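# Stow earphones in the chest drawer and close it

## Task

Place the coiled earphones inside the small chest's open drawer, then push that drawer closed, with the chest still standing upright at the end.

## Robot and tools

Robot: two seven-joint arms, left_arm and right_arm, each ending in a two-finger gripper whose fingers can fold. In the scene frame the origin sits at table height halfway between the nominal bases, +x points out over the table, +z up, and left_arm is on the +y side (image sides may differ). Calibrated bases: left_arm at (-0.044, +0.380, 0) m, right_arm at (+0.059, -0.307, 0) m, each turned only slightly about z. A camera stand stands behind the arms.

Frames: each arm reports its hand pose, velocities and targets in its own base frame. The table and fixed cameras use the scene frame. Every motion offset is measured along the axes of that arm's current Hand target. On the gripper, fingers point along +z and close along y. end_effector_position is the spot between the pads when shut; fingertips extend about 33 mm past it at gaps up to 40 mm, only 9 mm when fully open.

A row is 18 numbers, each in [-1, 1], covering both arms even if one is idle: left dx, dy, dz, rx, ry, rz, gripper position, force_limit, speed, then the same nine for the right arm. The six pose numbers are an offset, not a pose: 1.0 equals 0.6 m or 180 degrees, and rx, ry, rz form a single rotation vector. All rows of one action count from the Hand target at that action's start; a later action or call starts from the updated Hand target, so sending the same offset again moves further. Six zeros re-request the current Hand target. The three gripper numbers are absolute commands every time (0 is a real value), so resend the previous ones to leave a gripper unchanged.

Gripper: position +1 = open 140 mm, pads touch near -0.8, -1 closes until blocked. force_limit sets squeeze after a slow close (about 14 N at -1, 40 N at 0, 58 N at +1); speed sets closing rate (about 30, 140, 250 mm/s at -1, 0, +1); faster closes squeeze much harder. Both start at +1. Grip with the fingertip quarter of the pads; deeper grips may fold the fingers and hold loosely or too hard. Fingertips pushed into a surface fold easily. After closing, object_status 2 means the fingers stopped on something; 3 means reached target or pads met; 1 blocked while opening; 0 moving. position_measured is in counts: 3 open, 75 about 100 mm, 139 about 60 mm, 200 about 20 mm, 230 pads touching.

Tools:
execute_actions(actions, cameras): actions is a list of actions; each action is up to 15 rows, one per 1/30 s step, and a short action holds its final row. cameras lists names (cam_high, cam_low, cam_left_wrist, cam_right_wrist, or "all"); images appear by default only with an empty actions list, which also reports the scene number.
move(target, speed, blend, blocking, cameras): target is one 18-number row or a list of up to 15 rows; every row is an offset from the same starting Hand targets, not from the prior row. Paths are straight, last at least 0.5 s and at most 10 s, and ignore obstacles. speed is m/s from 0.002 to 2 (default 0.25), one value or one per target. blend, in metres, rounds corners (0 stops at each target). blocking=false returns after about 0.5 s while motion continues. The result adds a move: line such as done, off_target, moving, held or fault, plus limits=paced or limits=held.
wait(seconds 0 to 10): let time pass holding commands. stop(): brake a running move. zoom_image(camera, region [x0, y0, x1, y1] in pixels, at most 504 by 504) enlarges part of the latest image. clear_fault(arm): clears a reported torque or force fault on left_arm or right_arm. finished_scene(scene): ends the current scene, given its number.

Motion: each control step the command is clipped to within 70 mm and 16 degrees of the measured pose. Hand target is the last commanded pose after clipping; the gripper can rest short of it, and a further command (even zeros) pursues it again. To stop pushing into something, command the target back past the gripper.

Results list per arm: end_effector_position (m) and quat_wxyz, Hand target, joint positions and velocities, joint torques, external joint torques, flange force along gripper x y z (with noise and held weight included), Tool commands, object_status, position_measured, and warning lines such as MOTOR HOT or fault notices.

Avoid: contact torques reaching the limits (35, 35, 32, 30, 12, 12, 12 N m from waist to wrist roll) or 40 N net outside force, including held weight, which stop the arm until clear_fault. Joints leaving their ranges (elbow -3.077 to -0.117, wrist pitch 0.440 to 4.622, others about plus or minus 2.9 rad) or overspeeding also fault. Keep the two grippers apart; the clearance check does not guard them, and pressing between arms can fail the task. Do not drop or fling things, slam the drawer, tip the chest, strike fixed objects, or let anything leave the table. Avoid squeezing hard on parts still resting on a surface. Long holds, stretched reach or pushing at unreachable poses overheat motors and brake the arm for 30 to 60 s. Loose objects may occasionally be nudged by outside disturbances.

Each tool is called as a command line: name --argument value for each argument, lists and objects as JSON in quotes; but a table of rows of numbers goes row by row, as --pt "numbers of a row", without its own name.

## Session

execute_actions --actions '[]'

zoom_image --camera "cam_high" --region '[180, 80, 480, 300]'

zoom_image --camera "cam_low" --region '[140, 180, 380, 320]'

Scene clock: 0.00 s.
left_arm: end_effector_position=(+0.4118, -0.1405, +0.1265) position_measured=3 object_status=3 end_effector_quat_wxyz=(-0.517, +0.668, -0.503, +0.181) | right_arm: end_effector_position=(+0.5978, +0.5565, +0.2977) position_measured=3 object_status=3 end_effector_quat_wxyz=(-0.424, +0.742, +0.089, +0.511)
Joint positions: left_arm=[-0.577 0.002 -0.391 -2.74 1.417 1.953 -2.401] | right_arm=[0.596 0.585 0.124 -2.087 -0.125 4.116 -1.009]
Joint velocities: within noise
Joint torques (N m): no reading
External joint torques (N m): no reading
Flange force (N): no reading
Hand target: left_arm +0.4118, -0.1405, +0.1265; -0.517, +0.668, -0.503, +0.181 | right_arm +0.5978, +0.5565, +0.2977; -0.424, +0.742, +0.089, +0.511
Tool commands: left_gripper/position=+1.0 left_gripper/force_limit=+1.0 left_gripper/speed=+1.0 right_gripper/position=+1.0 right_gripper/force_limit=+1.0 right_gripper/speed=+1.0

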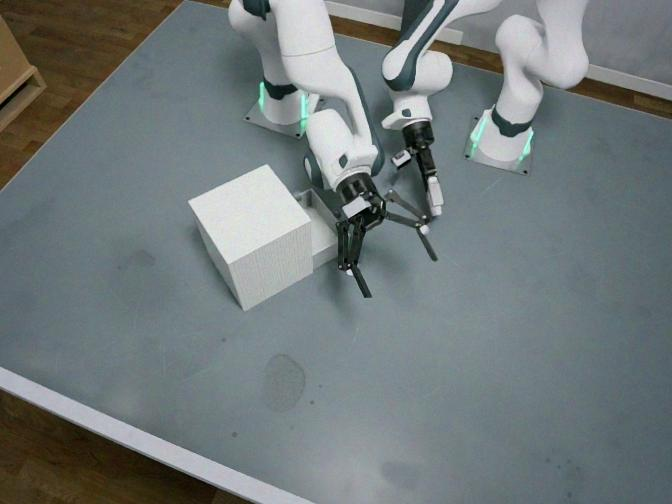

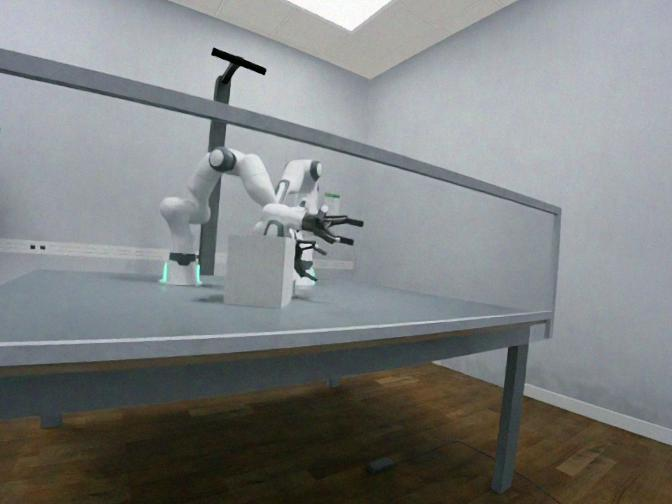

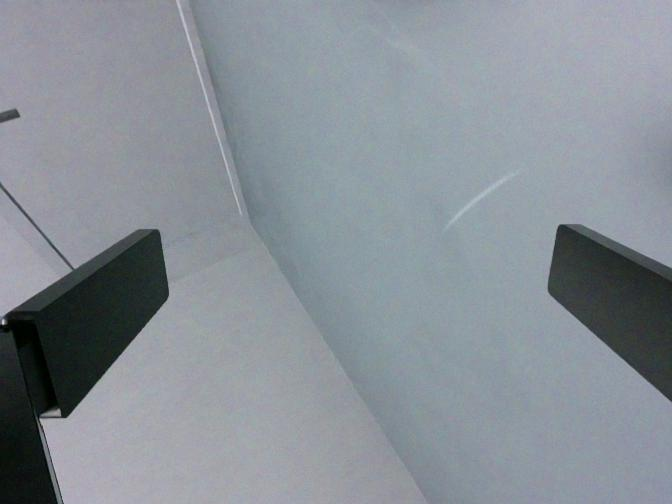

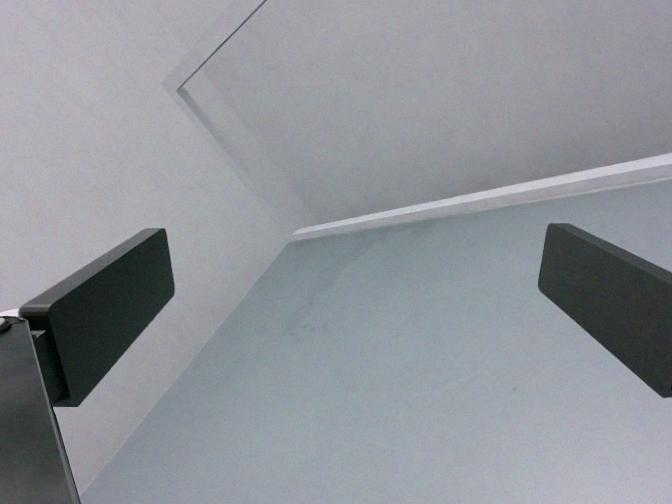

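Scaled by 1.680 from the camera's 672x504 image, which has a finer 960x720 frame.

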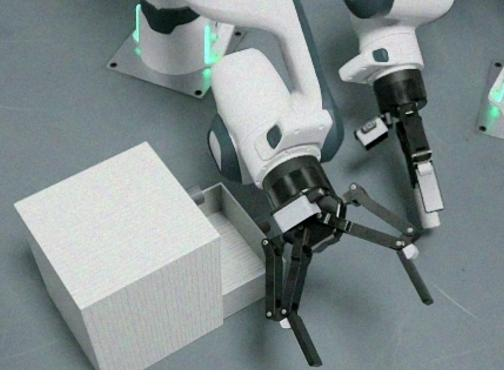

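Scaled by 2.100 from the camera's 672x504 image, which has a finer 960x720 frame.

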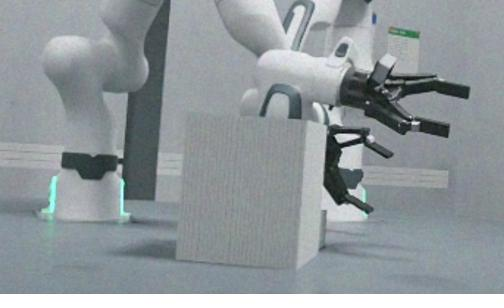

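zoom_image --camera "cam_high" --region '[180, 150, 340, 320]'

zoom_image --camera "cam_high" --region '[280, 90, 460, 250]'

Scaled by 2.965 from the camera's 672x504 image, which has a finer 960x720 frame.

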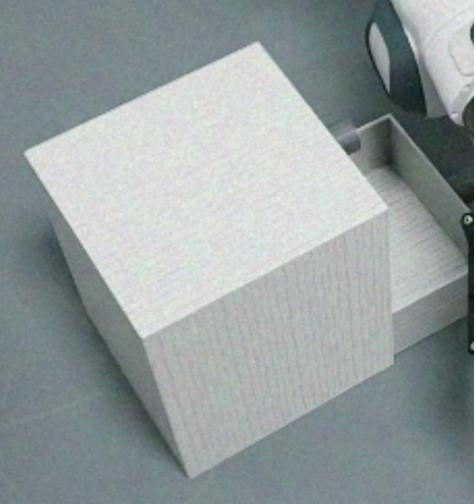

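Scaled by 2.800 from the camera's 672x504 image, which has a finer 960x720 frame.

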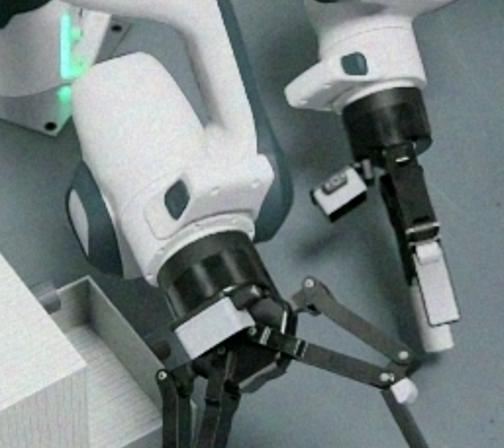

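move --target '[0,0,0,0,0,0,1,1,1, 0.0597,-0.1337,-0.6948,-0.2958,-0.3565,0.0621,1,1,1]' --speed 0.4 --cameras '["all"]'

Scene clock: 18.50 s.
left_arm: end_effector_position=(+0.4118, -0.1405, +0.1265) position_measured=3 object_status=3 end_effector_quat_wxyz=(-0.517, +0.668, -0.503, +0.181) | right_arm: end_effector_position=(+0.2850, +0.2955, +0.4197) position_measured=3 object_status=3 end_effector_quat_wxyz=(+0.000, +1.000, +0.002, +0.002)
Joint positions: left_arm=[-0.577 0.002 -0.391 -2.74 1.417 1.953 -2.401] | right_arm=[0.652 -0.45 0.116 -2.012 0.047 1.567 -0.819]
Joint velocities: left_arm=[within noise] | right_arm=[0 0 0 0 -0.001 -0.004 0.005]
Joint torques (N m): left_arm=[0.36 -21.41 -0.76 16.08 0.56 -0.99 0.02] | right_arm=[0.64 -16.22 -1.98 24.59 0.97 2.36 0.04]
External joint torques (N m): left_arm=[0.44 0.98 -0.66 0.37 -0.02 0.06 0.12] | right_arm=[0.63 -0.39 0.04 0.54 0.18 -0.29 0.04]
Flange force (N): left_arm=[4.4 2.2 1.1] | right_arm=[-0.5 -0.5 -2.1]
Hand target: left_arm +0.4118, -0.1405, +0.1265; -0.517, +0.668, -0.503, +0.181 | right_arm +0.2839, +0.2957, +0.4200; +0.000, +1.000, +0.000, +0.000
Off the commanded pose: left_arm 0.000 m, 0 deg | right_arm 0.001 m, 0 deg.
move: done; limits=paced

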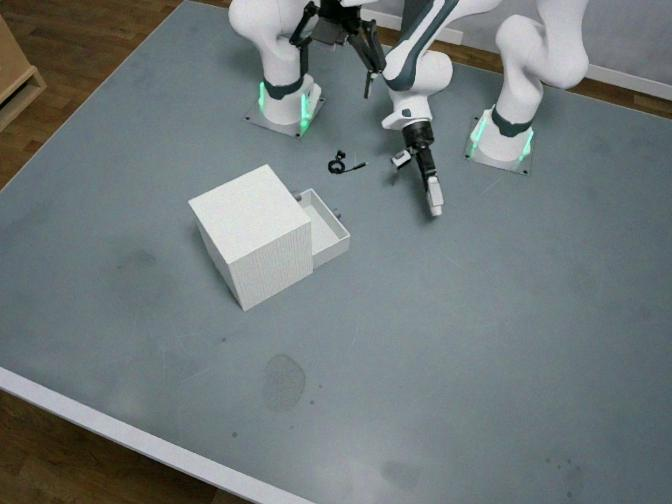

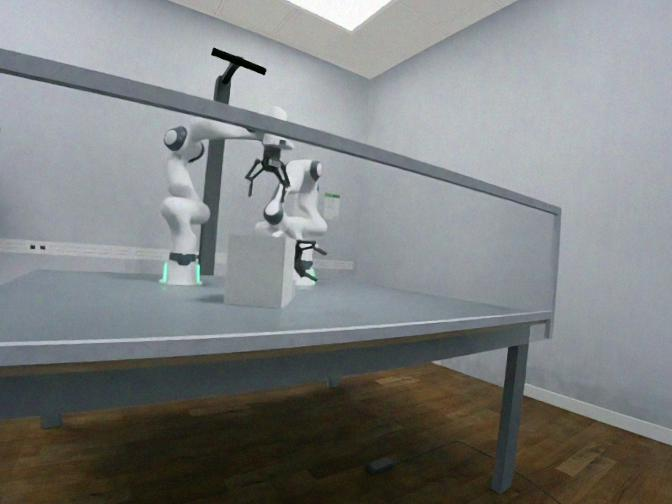

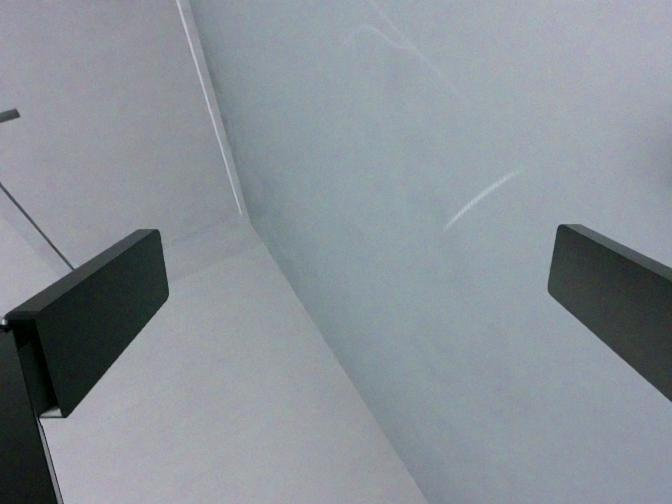

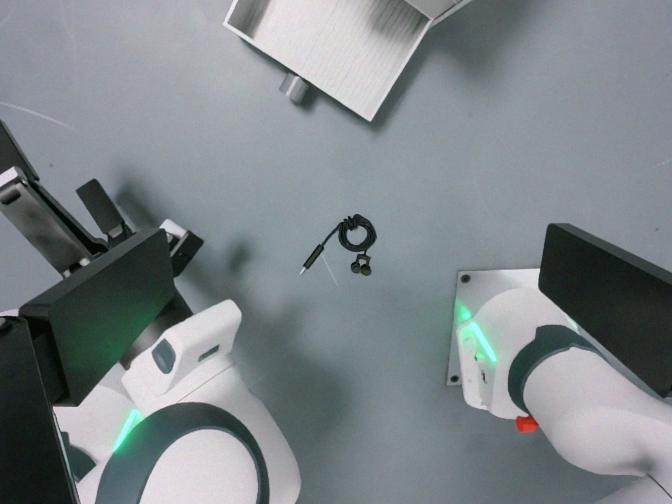

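zoom_image --camera "cam_right_wrist" --region '[210, 0, 510, 300]'

zoom_image --camera "cam_high" --region '[260, 130, 400, 280]'

Scaled by 1.680 from the camera's 672x504 image, which has a finer 960x720 frame.

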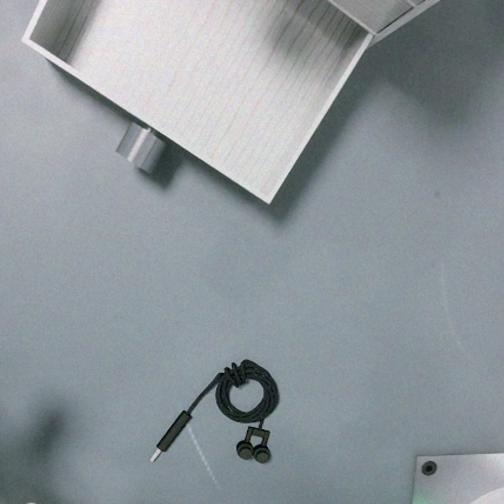

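Scaled by 3.360 from the camera's 672x504 image, which has a finer 960x720 frame.

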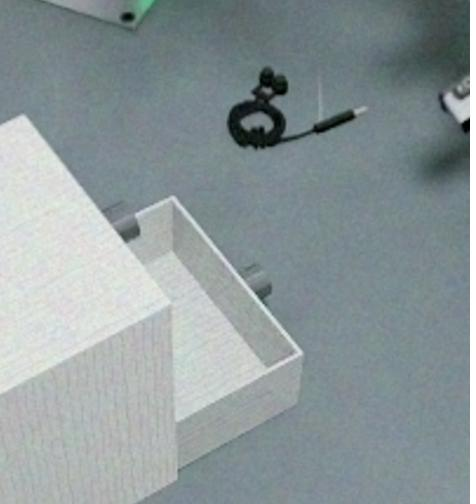

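move --pt "-0.5627 0.0233 0.2442 -0.0773 -0.2425 -0.1107 1 1 1 -0.1748 0.0762 0.2833 0 -0.0667 0 -0.39 -1 0" --pt "-0.5627 0.0233 0.2442 -0.0773 -0.2425 -0.1107 1 1 1 -0.1748 0.0762 0.5545 0 -0.0667 0 -0.39 -1 0" --speed 0.3 --blend 0.04 --cameras '["all"]'

zoom_image --camera "cam_right_wrist" --region '[180, 100, 516, 352]'

Scene clock: 45.00 s.
left_arm: end_effector_position=(+0.3711, +0.2245, +0.1495) position_measured=3 object_status=3 end_effector_quat_wxyz=(-0.545, +0.819, -0.171, -0.053) | right_arm: end_effector_position=(+0.1783, +0.2482, +0.0869) position_measured=178 object_status=3 end_effector_quat_wxyz=(+0.003, +0.994, -0.002, -0.105)
Joint positions: left_arm=[-0.147 -0.079 0.046 -2.757 1.386 1.936 -2.34] | right_arm=[0.737 -0.394 0.1 -2.842 0.251 2.287 -0.921]
Joint velocities: left_arm=[within noise] | right_arm=[-0.001 0 -0.001 0.002 0 0.004 -0.005]
Joint torques (N m): left_arm=[0.4 -20.46 -0.44 17.67 1.06 -0.89 0.23] | right_arm=[1.03 -13.75 -1.6 20.6 0.89 2.13 -0.34]
External joint torques (N m): left_arm=[0.47 1.46 -0.17 0.75 0.36 0.1 0.32] | right_arm=[1.03 0.6 -0.43 0.11 0.36 0.01 -0.33]
Flange force (N): left_arm=[6.9 1.9 3.6] | right_arm=[1.2 -2.1 2.0]
Hand target: left_arm +0.3723, +0.2249, +0.1495; -0.545, +0.818, -0.174, -0.054 | right_arm +0.1791, +0.2500, +0.0872; +0.000, +0.995, +0.000, -0.104
Off the commanded pose: left_arm 0.001 m, 0 deg | right_arm 0.002 m, 0 deg.
move: done

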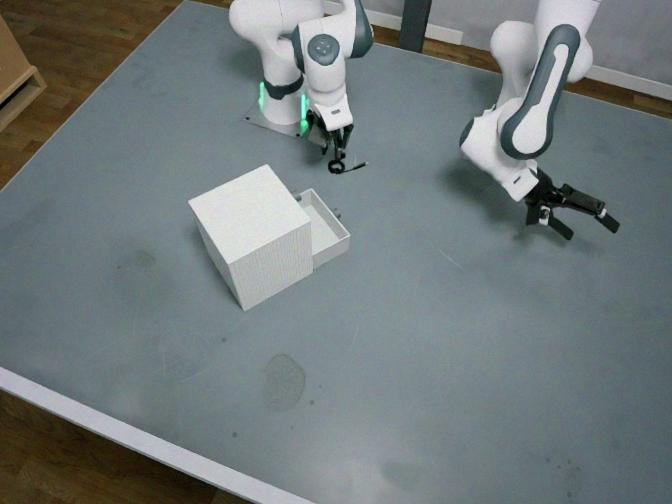

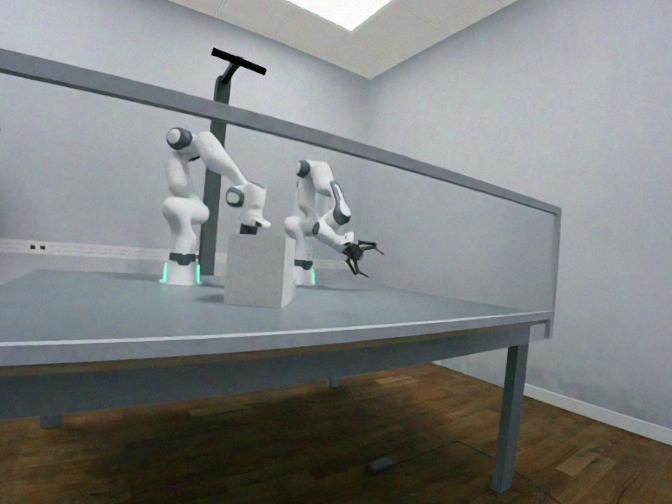

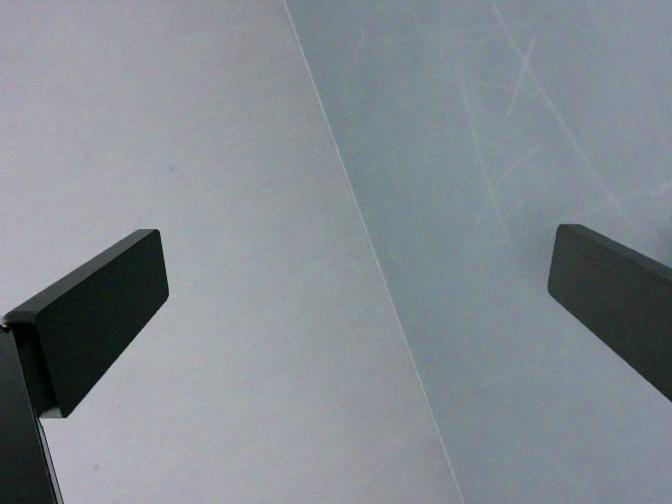

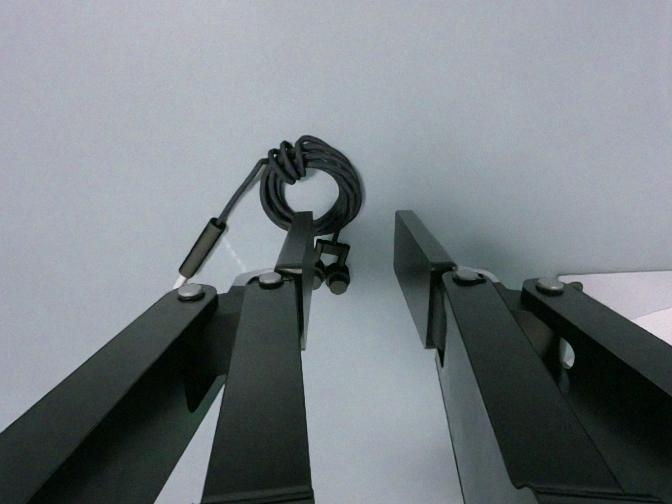

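Scaled by 1.500 from the camera's 672x504 image, which has a finer 960x720 frame.

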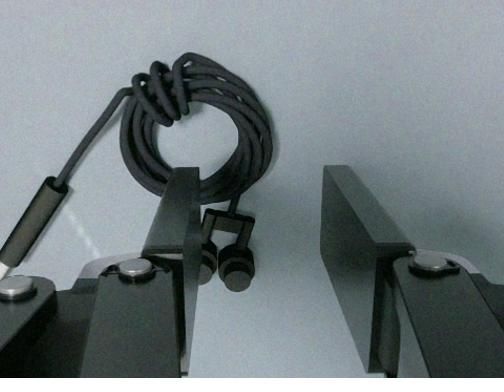

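move --target '[0,0,0,0,0,0,1,1,1, 0.01413,0,0.0464,0,0,0,-0.39,-1,0]' --speed 0.08 --cameras '["cam_right_wrist"]'

zoom_image --camera "cam_right_wrist" --region '[180, 100, 516, 352]'

Scene clock: 52.73 s.
left_arm: end_effector_position=(+0.3711, +0.2245, +0.1495) position_measured=3 object_status=3 end_effector_quat_wxyz=(-0.545, +0.819, -0.171, -0.053) | right_arm: end_effector_position=(+0.1816, +0.2493, +0.0587) position_measured=178 object_status=3 end_effector_quat_wxyz=(+0.002, +0.995, -0.002, -0.104)
Joint positions: left_arm=[-0.147 -0.079 0.046 -2.757 1.386 1.936 -2.34] | right_arm=[0.743 -0.302 0.098 -2.855 0.267 2.392 -0.945]
Joint velocities: left_arm=[within noise] | right_arm=[0 -0.001 0 0.001 0 0.005 -0.004]
Joint torques (N m): left_arm=[0.43 -20.47 -0.38 17.64 1.05 -0.89 0.23] | right_arm=[1.06 -15.62 -1.21 18.73 0.81 2.16 -0.29]
External joint torques (N m): left_arm=[0.47 1.42 -0.12 0.74 0.36 0.11 0.33] | right_arm=[1.07 0.54 -0.34 -0.33 0.4 0.04 -0.28]
Flange force (N): left_arm=[6.7 1.8 3.6] | right_arm=[-0.1 -1.1 2.9]
Hand target: left_arm +0.3723, +0.2249, +0.1495; -0.545, +0.818, -0.174, -0.054 | right_arm +0.1816, +0.2500, +0.0582; +0.000, +0.995, +0.000, -0.104
Off the commanded pose: left_arm 0.001 m, 0 deg | right_arm 0.001 m, 0 deg.
move: done
Images, in order (width x height): cam_right_wrist 672x504.

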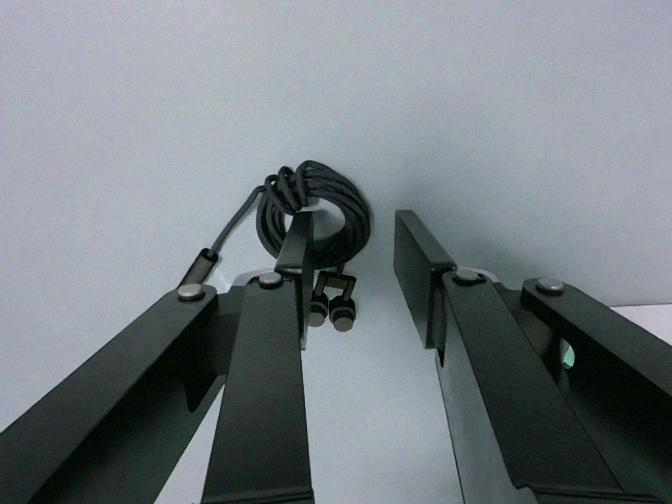

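Scaled by 1.500 from the camera's 672x504 image, which has a finer 960x720 frame.

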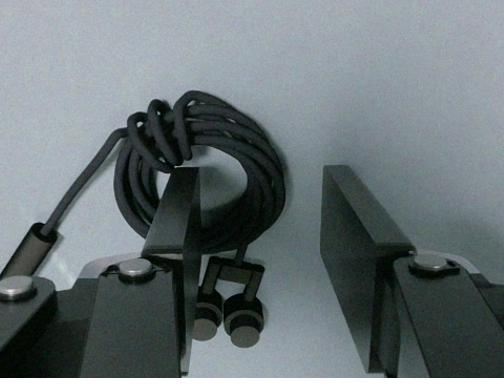

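move --target '[0,0,0,0,0,0,1,1,1, -0.0014,0.0062,-0.0113,0,-0.1,0,-0.39,-1,0]' --speed 0.2 --cameras '["cam_right_wrist"]'

zoom_image --camera "cam_right_wrist" --region '[200, 120, 452, 309]'

Scene clock: 64.37 s.
left_arm: end_effector_position=(+0.3711, +0.2245, +0.1495) position_measured=3 object_status=3 end_effector_quat_wxyz=(-0.545, +0.819, -0.171, -0.053) | right_arm: end_effector_position=(+0.1826, +0.2458, +0.0647) position_measured=178 object_status=3 end_effector_quat_wxyz=(+0.002, +0.966, -0.002, -0.257)
Joint positions: left_arm=[-0.147 -0.079 0.046 -2.757 1.386 1.936 -2.34] | right_arm=[0.73 -0.069 -0.068 -2.618 0.354 2.097 -1.153]
Joint velocities: left_arm=[within noise] | right_arm=[0 0 0 0 0 -0.001 -0.004]
Joint torques (N m): left_arm=[0.4 -20.34 -0.41 17.63 1.05 -0.89 0.24] | right_arm=[0.63 -23.37 -0.14 18.39 1 0.74 -0.36]
External joint torques (N m): left_arm=[0.45 1.49 -0.15 0.76 0.36 0.11 0.34] | right_arm=[0.78 0.53 -0.02 -0.02 0.39 -0.38 -0.35]
Flange force (N): left_arm=[7.0 1.9 3.6] | right_arm=[1.3 -1.6 0.7]
Hand target: left_arm +0.3723, +0.2249, +0.1495; -0.545, +0.818, -0.174, -0.054 | right_arm +0.1822, +0.2463, +0.0650; +0.000, +0.966, +0.000, -0.259
Off the commanded pose: left_arm 0.001 m, 0 deg | right_arm 0.001 m, 0 deg.
move: done
Images, in order (width x height): cam_right_wrist 672x504.

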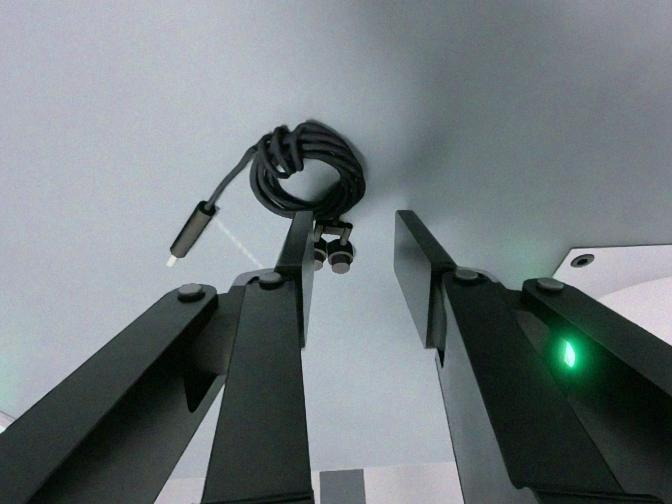

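Scaled by 2.000 from the camera's 672x504 image, which has a finer 960x720 frame.

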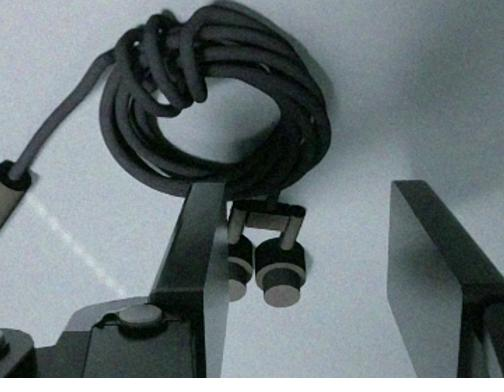

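move --target '[0,0,0,0,0,0,1,1,1, 0.01333,0.00333,0.0231,0,0,0,-0.39,-1,0]' --speed 0.06 --cameras '["cam_right_wrist"]'

zoom_image --camera "cam_right_wrist" --region '[200, 140, 452, 329]'

Scene clock: 69.57 s.
left_arm: end_effector_position=(+0.3711, +0.2245, +0.1495) position_measured=3 object_status=3 end_effector_quat_wxyz=(-0.545, +0.819, -0.171, -0.053) | right_arm: end_effector_position=(+0.1821, +0.2440, +0.0498) position_measured=178 object_status=3 end_effector_quat_wxyz=(+0.002, +0.966, -0.001, -0.259)
Joint positions: left_arm=[-0.147 -0.079 0.046 -2.757 1.386 1.936 -2.34] | right_arm=[0.73 -0.03 -0.068 -2.623 0.367 2.134 -1.175]
Joint velocities: left_arm=[within noise] | right_arm=[-0.002 0.001 -0.001 0.001 0.001 0.003 -0.006]
Joint torques (N m): left_arm=[0.45 -20.44 -0.48 17.65 1.07 -0.88 0.25] | right_arm=[0.67 -24.13 0.09 17.19 0.93 1.08 -0.3]
External joint torques (N m): left_arm=[0.51 1.48 -0.19 0.72 0.37 0.11 0.35] | right_arm=[0.68 0.41 0.08 -0.49 0.38 0 -0.29]
Flange force (N): left_arm=[6.8 1.9 3.6] | right_arm=[0.0 -0.6 2.4]
Hand target: left_arm +0.3723, +0.2249, +0.1495; -0.545, +0.818, -0.174, -0.054 | right_arm +0.1822, +0.2443, +0.0490; +0.000, +0.966, +0.000, -0.259
Off the commanded pose: left_arm 0.001 m, 0 deg | right_arm 0.001 m, 0 deg.
move: done
Images, in order (width x height): cam_right_wrist 672x504.

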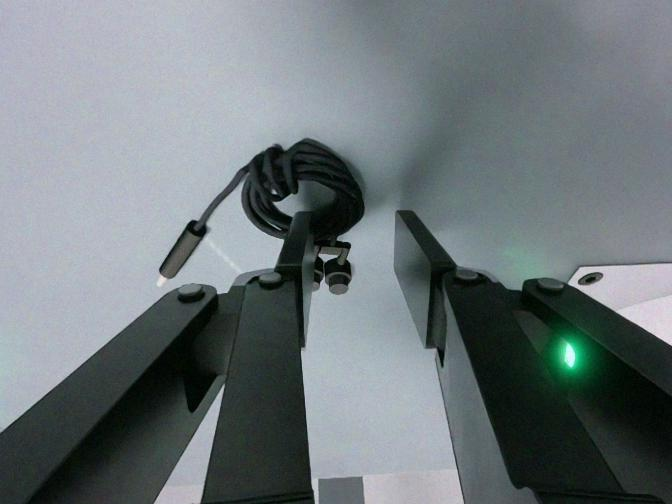

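Scaled by 2.000 from the camera's 672x504 image, which has a finer 960x720 frame.

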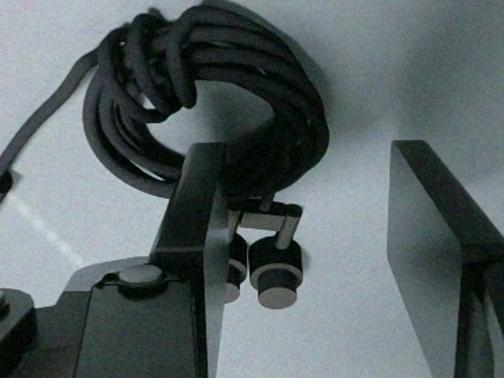

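move --pt "0 0 0 0 0 0 1 1 1 0.0075 0 0.0130 0 0 0 -0.39 -1 0" --speed 0.04 --cameras '["cam_right_wrist"]'

Scene clock: 82.47 s.
left_arm: end_effector_position=(+0.3711, +0.2245, +0.1495) position_measured=3 object_status=3 end_effector_quat_wxyz=(-0.545, +0.819, -0.171, -0.053) | right_arm: end_effector_position=(+0.1827, +0.2435, +0.0409) position_measured=178 object_status=3 end_effector_quat_wxyz=(+0.001, +0.966, -0.002, -0.259)
Joint positions: left_arm=[-0.147 -0.079 0.046 -2.757 1.386 1.936 -2.34] | right_arm=[0.73 -0.005 -0.068 -2.625 0.376 2.158 -1.187]
Joint velocities: left_arm=[within noise] | right_arm=[-0.001 -0.001 0 -0.001 0.001 0.005 -0.006]
Joint torques (N m): left_arm=[0.43 -20.45 -0.43 17.7 1.07 -0.89 0.24] | right_arm=[0.66 -24.52 0.16 16.73 0.9 1.11 -0.26]
External joint torques (N m): left_arm=[0.47 1.38 -0.17 0.81 0.37 0.11 0.34] | right_arm=[0.77 0.5 0.27 -0.61 0.39 0.03 -0.25]
Flange force (N): left_arm=[6.7 1.7 3.5] | right_arm=[-0.2 -0.8 2.9]
Hand target: left_arm +0.3723, +0.2249, +0.1495; -0.545, +0.818, -0.174, -0.054 | right_arm +0.1822, +0.2442, +0.0400; +0.000, +0.966, +0.000, -0.259
Off the commanded pose: left_arm 0.001 m, 0 deg | right_arm 0.001 m, 0 deg.
move: done
Images, in order (width x height): cam_right_wrist 672x504.

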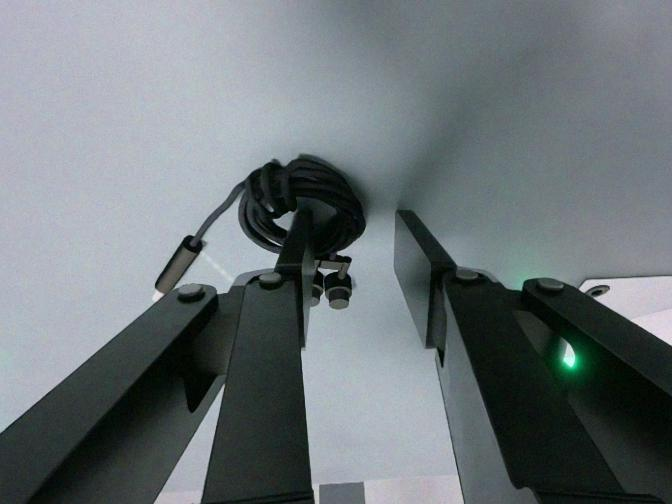

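move --pt "0 0 0 0 0 0 1 1 1 0 0 0 0 0 0 -1 -0.5 -1" --speed 0.04 --cameras '["cam_right_wrist"]'

wait --seconds 0.7 --cameras '["cam_right_wrist"]'

Scene clock: 84.70 s.
left_arm: end_effector_position=(+0.3711, +0.2245, +0.1495) position_measured=3 object_status=3 end_effector_quat_wxyz=(-0.545, +0.819, -0.171, -0.053) | right_arm: end_effector_position=(+0.1829, +0.2437, +0.0408) position_measured=223 object_status=2 end_effector_quat_wxyz=(+0.001, +0.966, -0.002, -0.258)
Joint positions: left_arm=[-0.147 -0.079 0.046 -2.757 1.386 1.936 -2.34] | right_arm=[0.73 -0.005 -0.068 -2.625 0.377 2.159 -1.189]
Joint torques (N m): left_arm=[0.47 -20.46 -0.37 17.65 1.07 -0.89 0.21] | right_arm=[0.67 -24.5 0.16 16.6 0.84 1.08 -0.3]
External joint torques (N m): left_arm=[0.5 1.39 -0.13 0.79 0.37 0.1 0.31] | right_arm=[0.71 0.63 0.2 -0.75 0.33 -0.01 -0.29]
Flange force (N): left_arm=[6.7 1.7 3.6] | right_arm=[0.0 -0.5 3.1]
Hand target: left_arm +0.3723, +0.2249, +0.1495; -0.545, +0.818, -0.174, -0.054 | right_arm +0.1822, +0.2442, +0.0400; +0.000, +0.966, +0.000, -0.259
Off the commanded pose: left_arm 0.001 m, 0 deg | right_arm 0.001 m, 0 deg.
move: done
Images, in order (width x height): cam_right_wrist 672x504.

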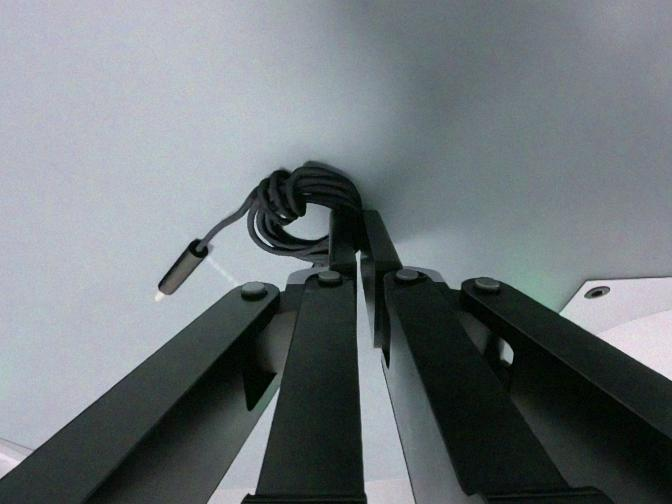

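Scene clock: 85.40 s.
left_arm: end_effector_position=(+0.3711, +0.2245, +0.1495) position_measured=3 object_status=3 end_effector_quat_wxyz=(-0.545, +0.819, -0.171, -0.053) | right_arm: end_effector_position=(+0.1829, +0.2437, +0.0408) position_measured=223 object_status=2 end_effector_quat_wxyz=(+0.001, +0.966, -0.002, -0.258)
Joint positions: left_arm=[-0.147 -0.079 0.046 -2.757 1.386 1.936 -2.34] | right_arm=[0.73 -0.005 -0.068 -2.625 0.377 2.159 -1.189]
Joint torques (N m): left_arm=[0.42 -20.42 -0.5 17.69 1.07 -0.87 0.21] | right_arm=[0.68 -24.58 0.15 16.63 0.83 1.07 -0.31]
External joint torques (N m): left_arm=[0.47 1.39 -0.23 0.87 0.37 0.12 0.3] | right_arm=[0.67 0.53 0.14 -0.7 0.32 -0.01 -0.29]
Flange force (N): left_arm=[7.0 1.8 3.5] | right_arm=[-0.1 -0.3 2.8]
Hand target: left_arm +0.3723, +0.2249, +0.1495; -0.545, +0.818, -0.174, -0.054 | right_arm +0.1822, +0.2442, +0.0400; +0.000, +0.966, +0.000, -0.259
Tool commands: left_gripper/position=+1.0 left_gripper/force_limit=+1.0 left_gripper/speed=+1.0 right_gripper/position=-1.0 right_gripper/force_limit=-0.5 right_gripper/speed=-1.0
Off the commanded pose: left_arm 0.001 m, 0 deg | right_arm 0.001 m, 0 deg.
wait: 0.70 s; at rest by 0.17 s
Images, in order (width x height): cam_right_wrist 672x504.

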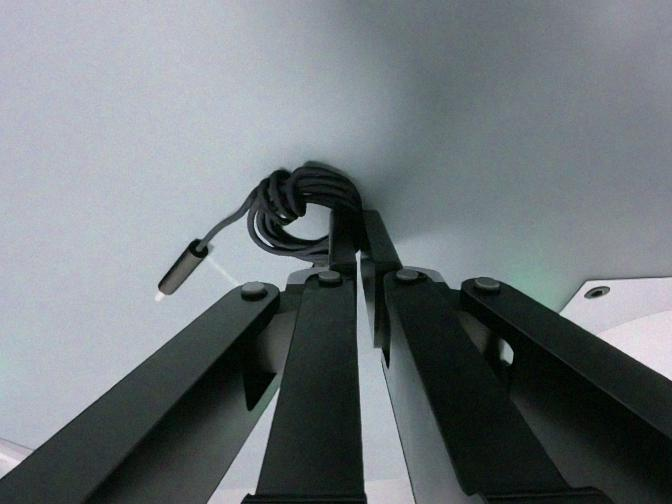

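move --pt "0 0 0 0 0 0 1 1 1 -0.0333 0 -0.0577 0 0 0 -1 -0.5 -1" --speed 0.08 --cameras '["cam_right_wrist","cam_low"]'

Scene clock: 87.33 s.
left_arm: end_effector_position=(+0.3711, +0.2245, +0.1495) position_measured=3 object_status=3 end_effector_quat_wxyz=(-0.545, +0.819, -0.171, -0.053) | right_arm: end_effector_position=(+0.1816, +0.2452, +0.0792) position_measured=223 object_status=2 end_effector_quat_wxyz=(-0.001, +0.966, +0.002, -0.259)
Joint positions: left_arm=[-0.147 -0.079 0.046 -2.757 1.386 1.936 -2.34] | right_arm=[0.724 -0.106 -0.068 -2.615 0.346 2.056 -1.15]
Joint velocities: left_arm=[within noise] | right_arm=[0 0 0.001 0 -0.001 -0.003 0.007]
Joint torques (N m): left_arm=[0.43 -20.43 -0.46 17.72 1.07 -0.89 0.26] | right_arm=[0.23 -24.08 0.14 18.58 0.22 0.74 0.06]
External joint torques (N m): left_arm=[0.53 1.39 -0.15 0.84 0.37 0.09 0.36] | right_arm=[0.25 -1.05 0.12 -0.24 -0.45 -0.34 0.07]
Flange force (N): left_arm=[6.9 1.6 3.6] | right_arm=[-4.2 2.3 -2.0]
Hand target: left_arm +0.3723, +0.2249, +0.1495; -0.545, +0.818, -0.174, -0.054 | right_arm +0.1822, +0.2443, +0.0800; +0.000, +0.966, +0.000, -0.259
Off the commanded pose: left_arm 0.001 m, 0 deg | right_arm 0.001 m, 0 deg.
move: done
Images, in order (width x height): cam_low 672x504, cam_right_wrist 672x504.

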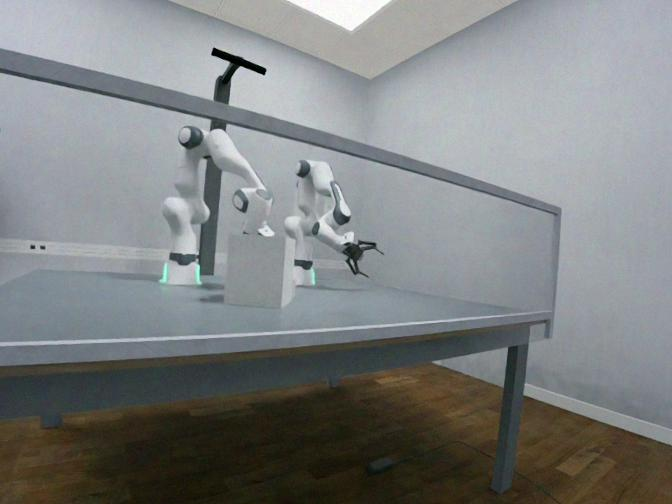

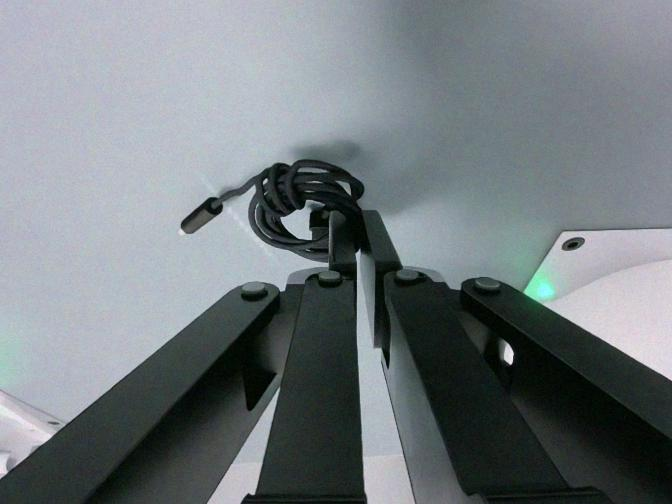

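move --pt "0 0 0 0 0 0 1 1 1 -0.1167 0 -0.2021 0 0 0 -1 -0.5 -1" --pt "0 0 0 0 0 0 1 1 1 0.1753 -0.0868 -0.4103 0.0126 0.2814 0.1800 -1 -0.5 -1" --speed 0.15 --blend '[0.03, 0]' --cameras '["all"]'

Scene clock: 97.77 s.
left_arm: end_effector_position=(+0.3711, +0.2245, +0.1495) position_measured=3 object_status=3 end_effector_quat_wxyz=(-0.545, +0.819, -0.171, -0.053) | right_arm: end_effector_position=(+0.3949, +0.2952, +0.2396) position_measured=223 object_status=2 end_effector_quat_wxyz=(+0.054, +0.946, -0.264, +0.182)
Joint positions: left_arm=[-0.147 -0.079 0.046 -2.757 1.386 1.936 -2.34] | right_arm=[0.25 -0.291 0.556 -2.354 -0.268 2.173 -0.088]
Joint velocities: left_arm=[within noise] | right_arm=[0.002 0.001 0 0 0.001 0 0.007]
Joint torques (N m): left_arm=[0.46 -20.4 -0.44 17.68 1.05 -0.9 0.25] | right_arm=[0.27 -17.69 -3.96 24.17 0.02 2.51 0.14]
External joint torques (N m): left_arm=[0.5 1.37 -0.18 0.89 0.36 0.09 0.34] | right_arm=[0.39 -0.22 0.73 0.41 -0.32 0.07 0.13]
Flange force (N): left_arm=[7.0 1.6 3.5] | right_arm=[-1.0 -1.9 -0.3]
Hand target: left_arm +0.3723, +0.2249, +0.1495; -0.545, +0.818, -0.174, -0.054 | right_arm +0.3964, +0.2962, +0.2407; +0.052, +0.945, -0.266, +0.184
Off the commanded pose: left_arm 0.001 m, 0 deg | right_arm 0.002 m, 0 deg.
move: done

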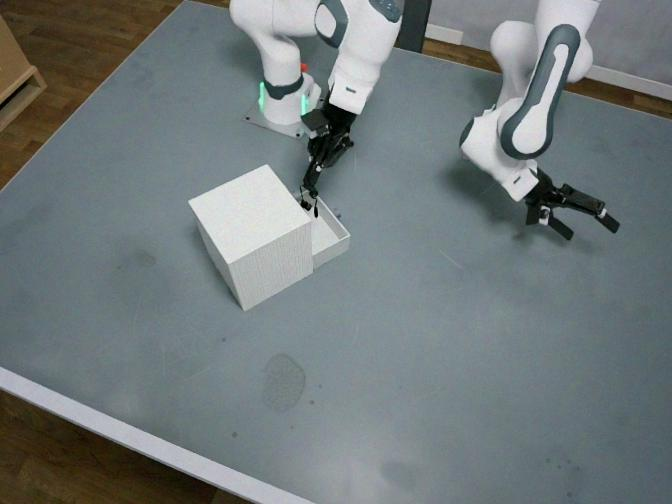

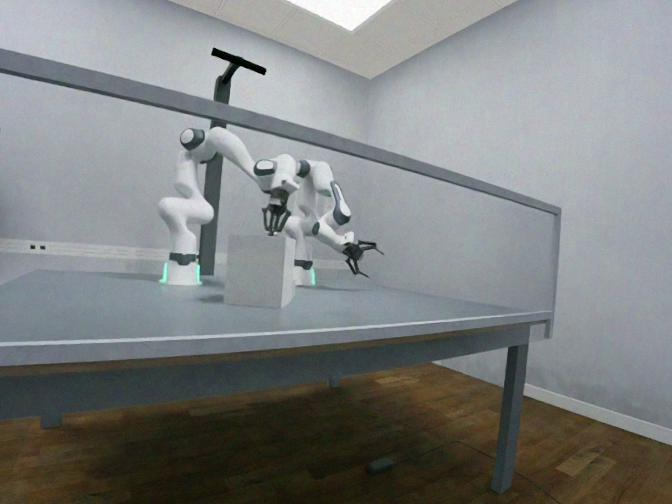

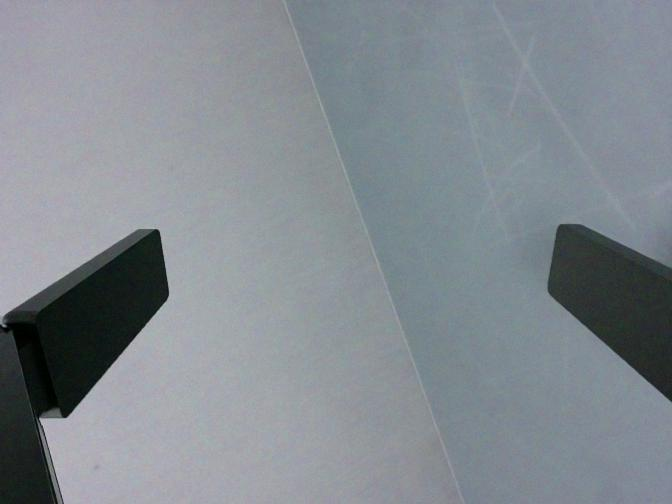

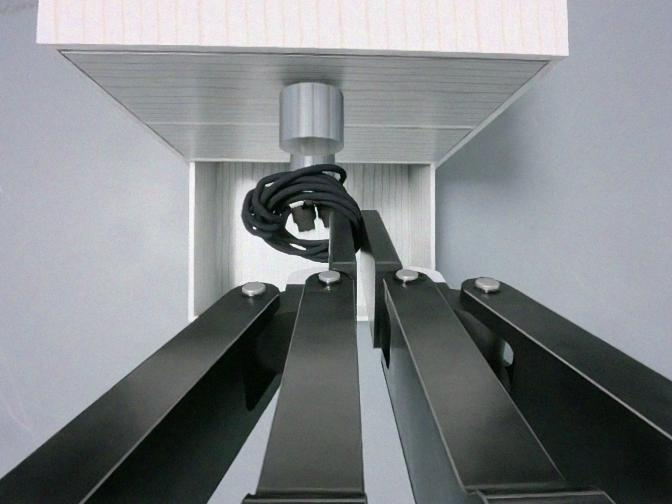

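zoom_image --camera "cam_right_wrist" --region '[150, 30, 470, 340]'

zoom_image --camera "cam_high" --region '[180, 90, 380, 320]'

Scaled by 1.575 from the camera's 672x504 image, which has a finer 960x720 frame.

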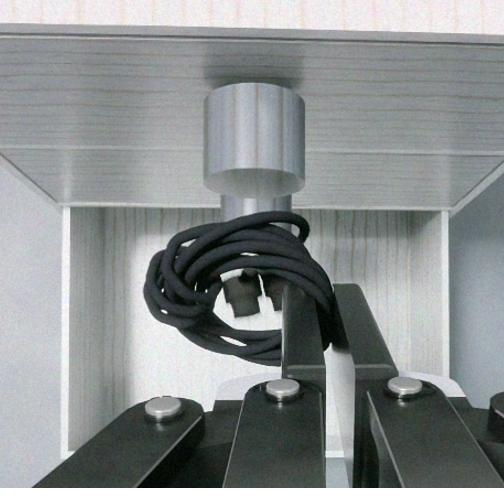

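Scaled by 2.191 from the camera's 672x504 image, which has a finer 960x720 frame.

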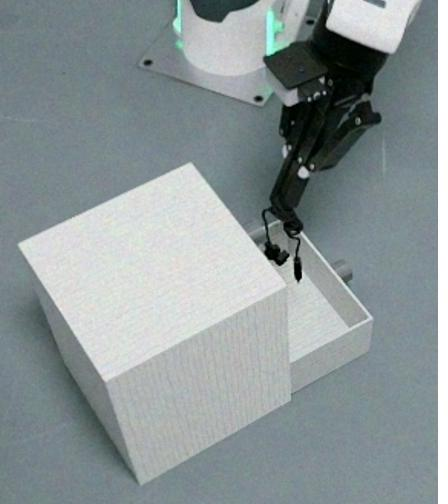

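move --pt "0 0 0 0 0 0 1 1 1 -0.0639 0 0.1360 0 0 0 -1 -0.5 -1" --speed 0.08 --cameras '["cam_right_wrist","cam_high"]'

Scene clock: 114.80 s.
left_arm: end_effector_position=(+0.3711, +0.2245, +0.1495) position_measured=3 object_status=3 end_effector_quat_wxyz=(-0.545, +0.819, -0.171, -0.053) | right_arm: end_effector_position=(+0.3917, +0.2984, +0.1511) position_measured=223 object_status=2 end_effector_quat_wxyz=(+0.053, +0.945, -0.265, +0.183)
Joint positions: left_arm=[-0.147 -0.079 0.046 -2.757 1.386 1.936 -2.34] | right_arm=[0.191 -0.15 0.63 -2.457 -0.417 2.369 0.091]
Joint velocities: left_arm=[within noise] | right_arm=[0 0 0.001 -0.001 -0.001 0.001 0.006]
Joint torques (N m): left_arm=[0.39 -20.45 -0.41 17.64 1.03 -0.9 0.17] | right_arm=[0.24 -18.66 -1.86 21.71 -0.02 2.34 0.16]
External joint torques (N m): left_arm=[0.47 1.39 -0.12 0.74 0.34 0.09 0.26] | right_arm=[0.17 0.41 0.63 -0.08 -0.5 0.07 0.15]
Flange force (N): left_arm=[6.6 1.9 3.5] | right_arm=[-1.4 -3.0 2.8]
Hand target: left_arm +0.3723, +0.2249, +0.1495; -0.545, +0.818, -0.174, -0.054 | right_arm +0.3921, +0.2988, +0.1507; +0.052, +0.945, -0.266, +0.184
Off the commanded pose: left_arm 0.001 m, 0 deg | right_arm 0.001 m, 0 deg.
move: done
Images, in order (width x height): cam_high 672x504, cam_right_wrist 672x504.

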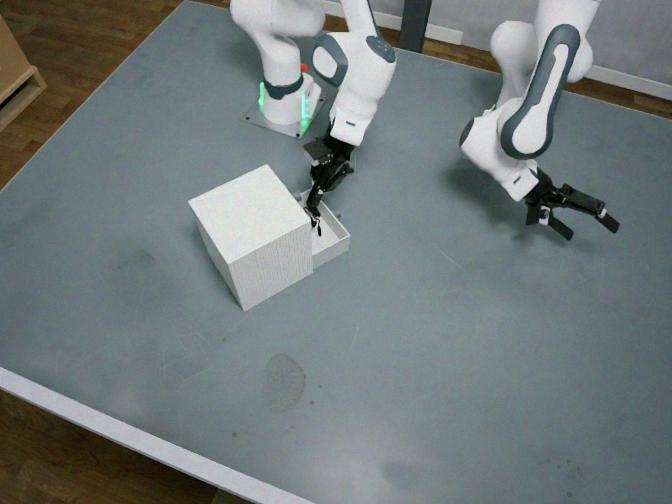

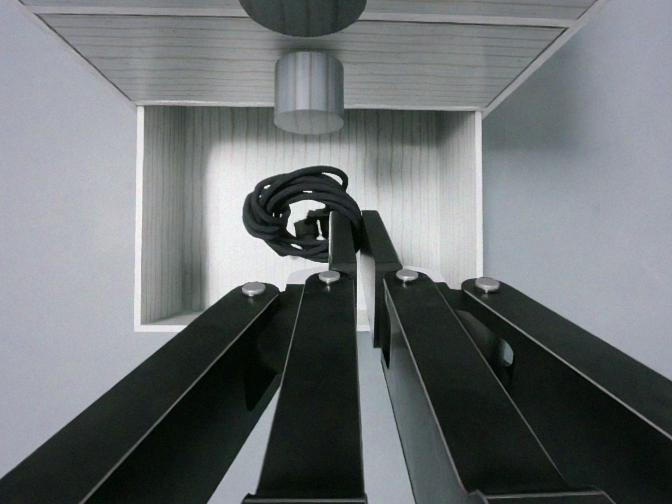

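move --pt "0 0 0 0 0 0 1 1 1 -0.0332 0 0.1043 0 0 0 -1 -0.5 -1" --speed 0.06 --cameras '["cam_right_wrist","cam_high"]'

Scene clock: 119.47 s.
left_arm: end_effector_position=(+0.3711, +0.2245, +0.1495) position_measured=3 object_status=3 end_effector_quat_wxyz=(-0.545, +0.819, -0.171, -0.053) | right_arm: end_effector_position=(+0.3957, +0.2958, +0.0855) position_measured=223 object_status=2 end_effector_quat_wxyz=(+0.053, +0.945, -0.264, +0.183)
Joint positions: left_arm=[-0.147 -0.079 0.046 -2.757 1.386 1.936 -2.34] | right_arm=[0.157 0.023 0.637 -2.476 -0.658 2.474 0.295]
Joint velocities: left_arm=[within noise] | right_arm=[0 0 -0.001 0 0.002 0.001 0.005]
Joint torques (N m): left_arm=[0.46 -20.45 -0.4 17.65 1.04 -0.91 0.14] | right_arm=[0.69 -21.59 0.55 19.29 0.05 2.13 0.22]
External joint torques (N m): left_arm=[0.49 1.34 -0.16 0.83 0.35 0.09 0.23] | right_arm=[0.77 0.74 0.23 -0.46 -0.46 0.07 0.21]
Flange force (N): left_arm=[6.7 1.8 3.5] | right_arm=[-2.5 -2.2 4.2]
Hand target: left_arm +0.3723, +0.2249, +0.1495; -0.545, +0.818, -0.174, -0.054 | right_arm +0.3964, +0.2962, +0.0852; +0.052, +0.945, -0.266, +0.184
Off the commanded pose: left_arm 0.001 m, 0 deg | right_arm 0.001 m, 0 deg.
move: done
Images, in order (width x height): cam_high 672x504, cam_right_wrist 672x504.

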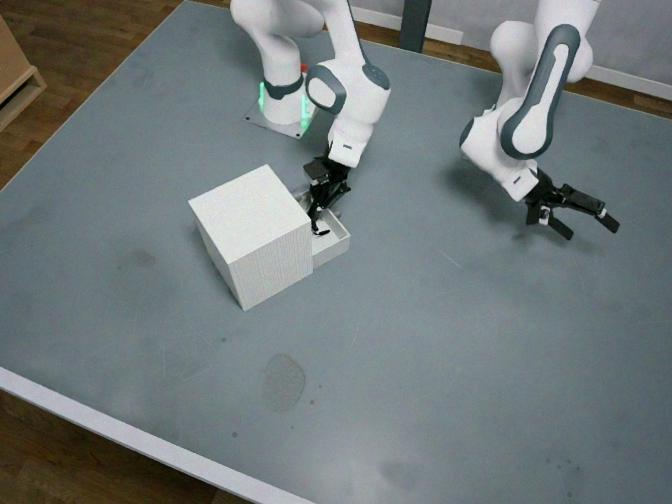

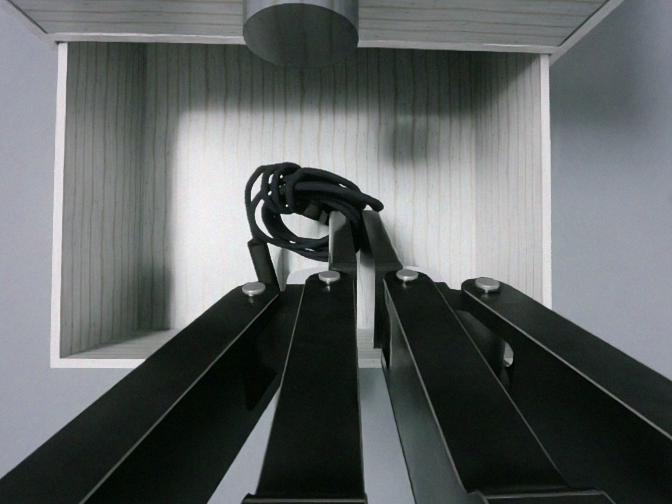

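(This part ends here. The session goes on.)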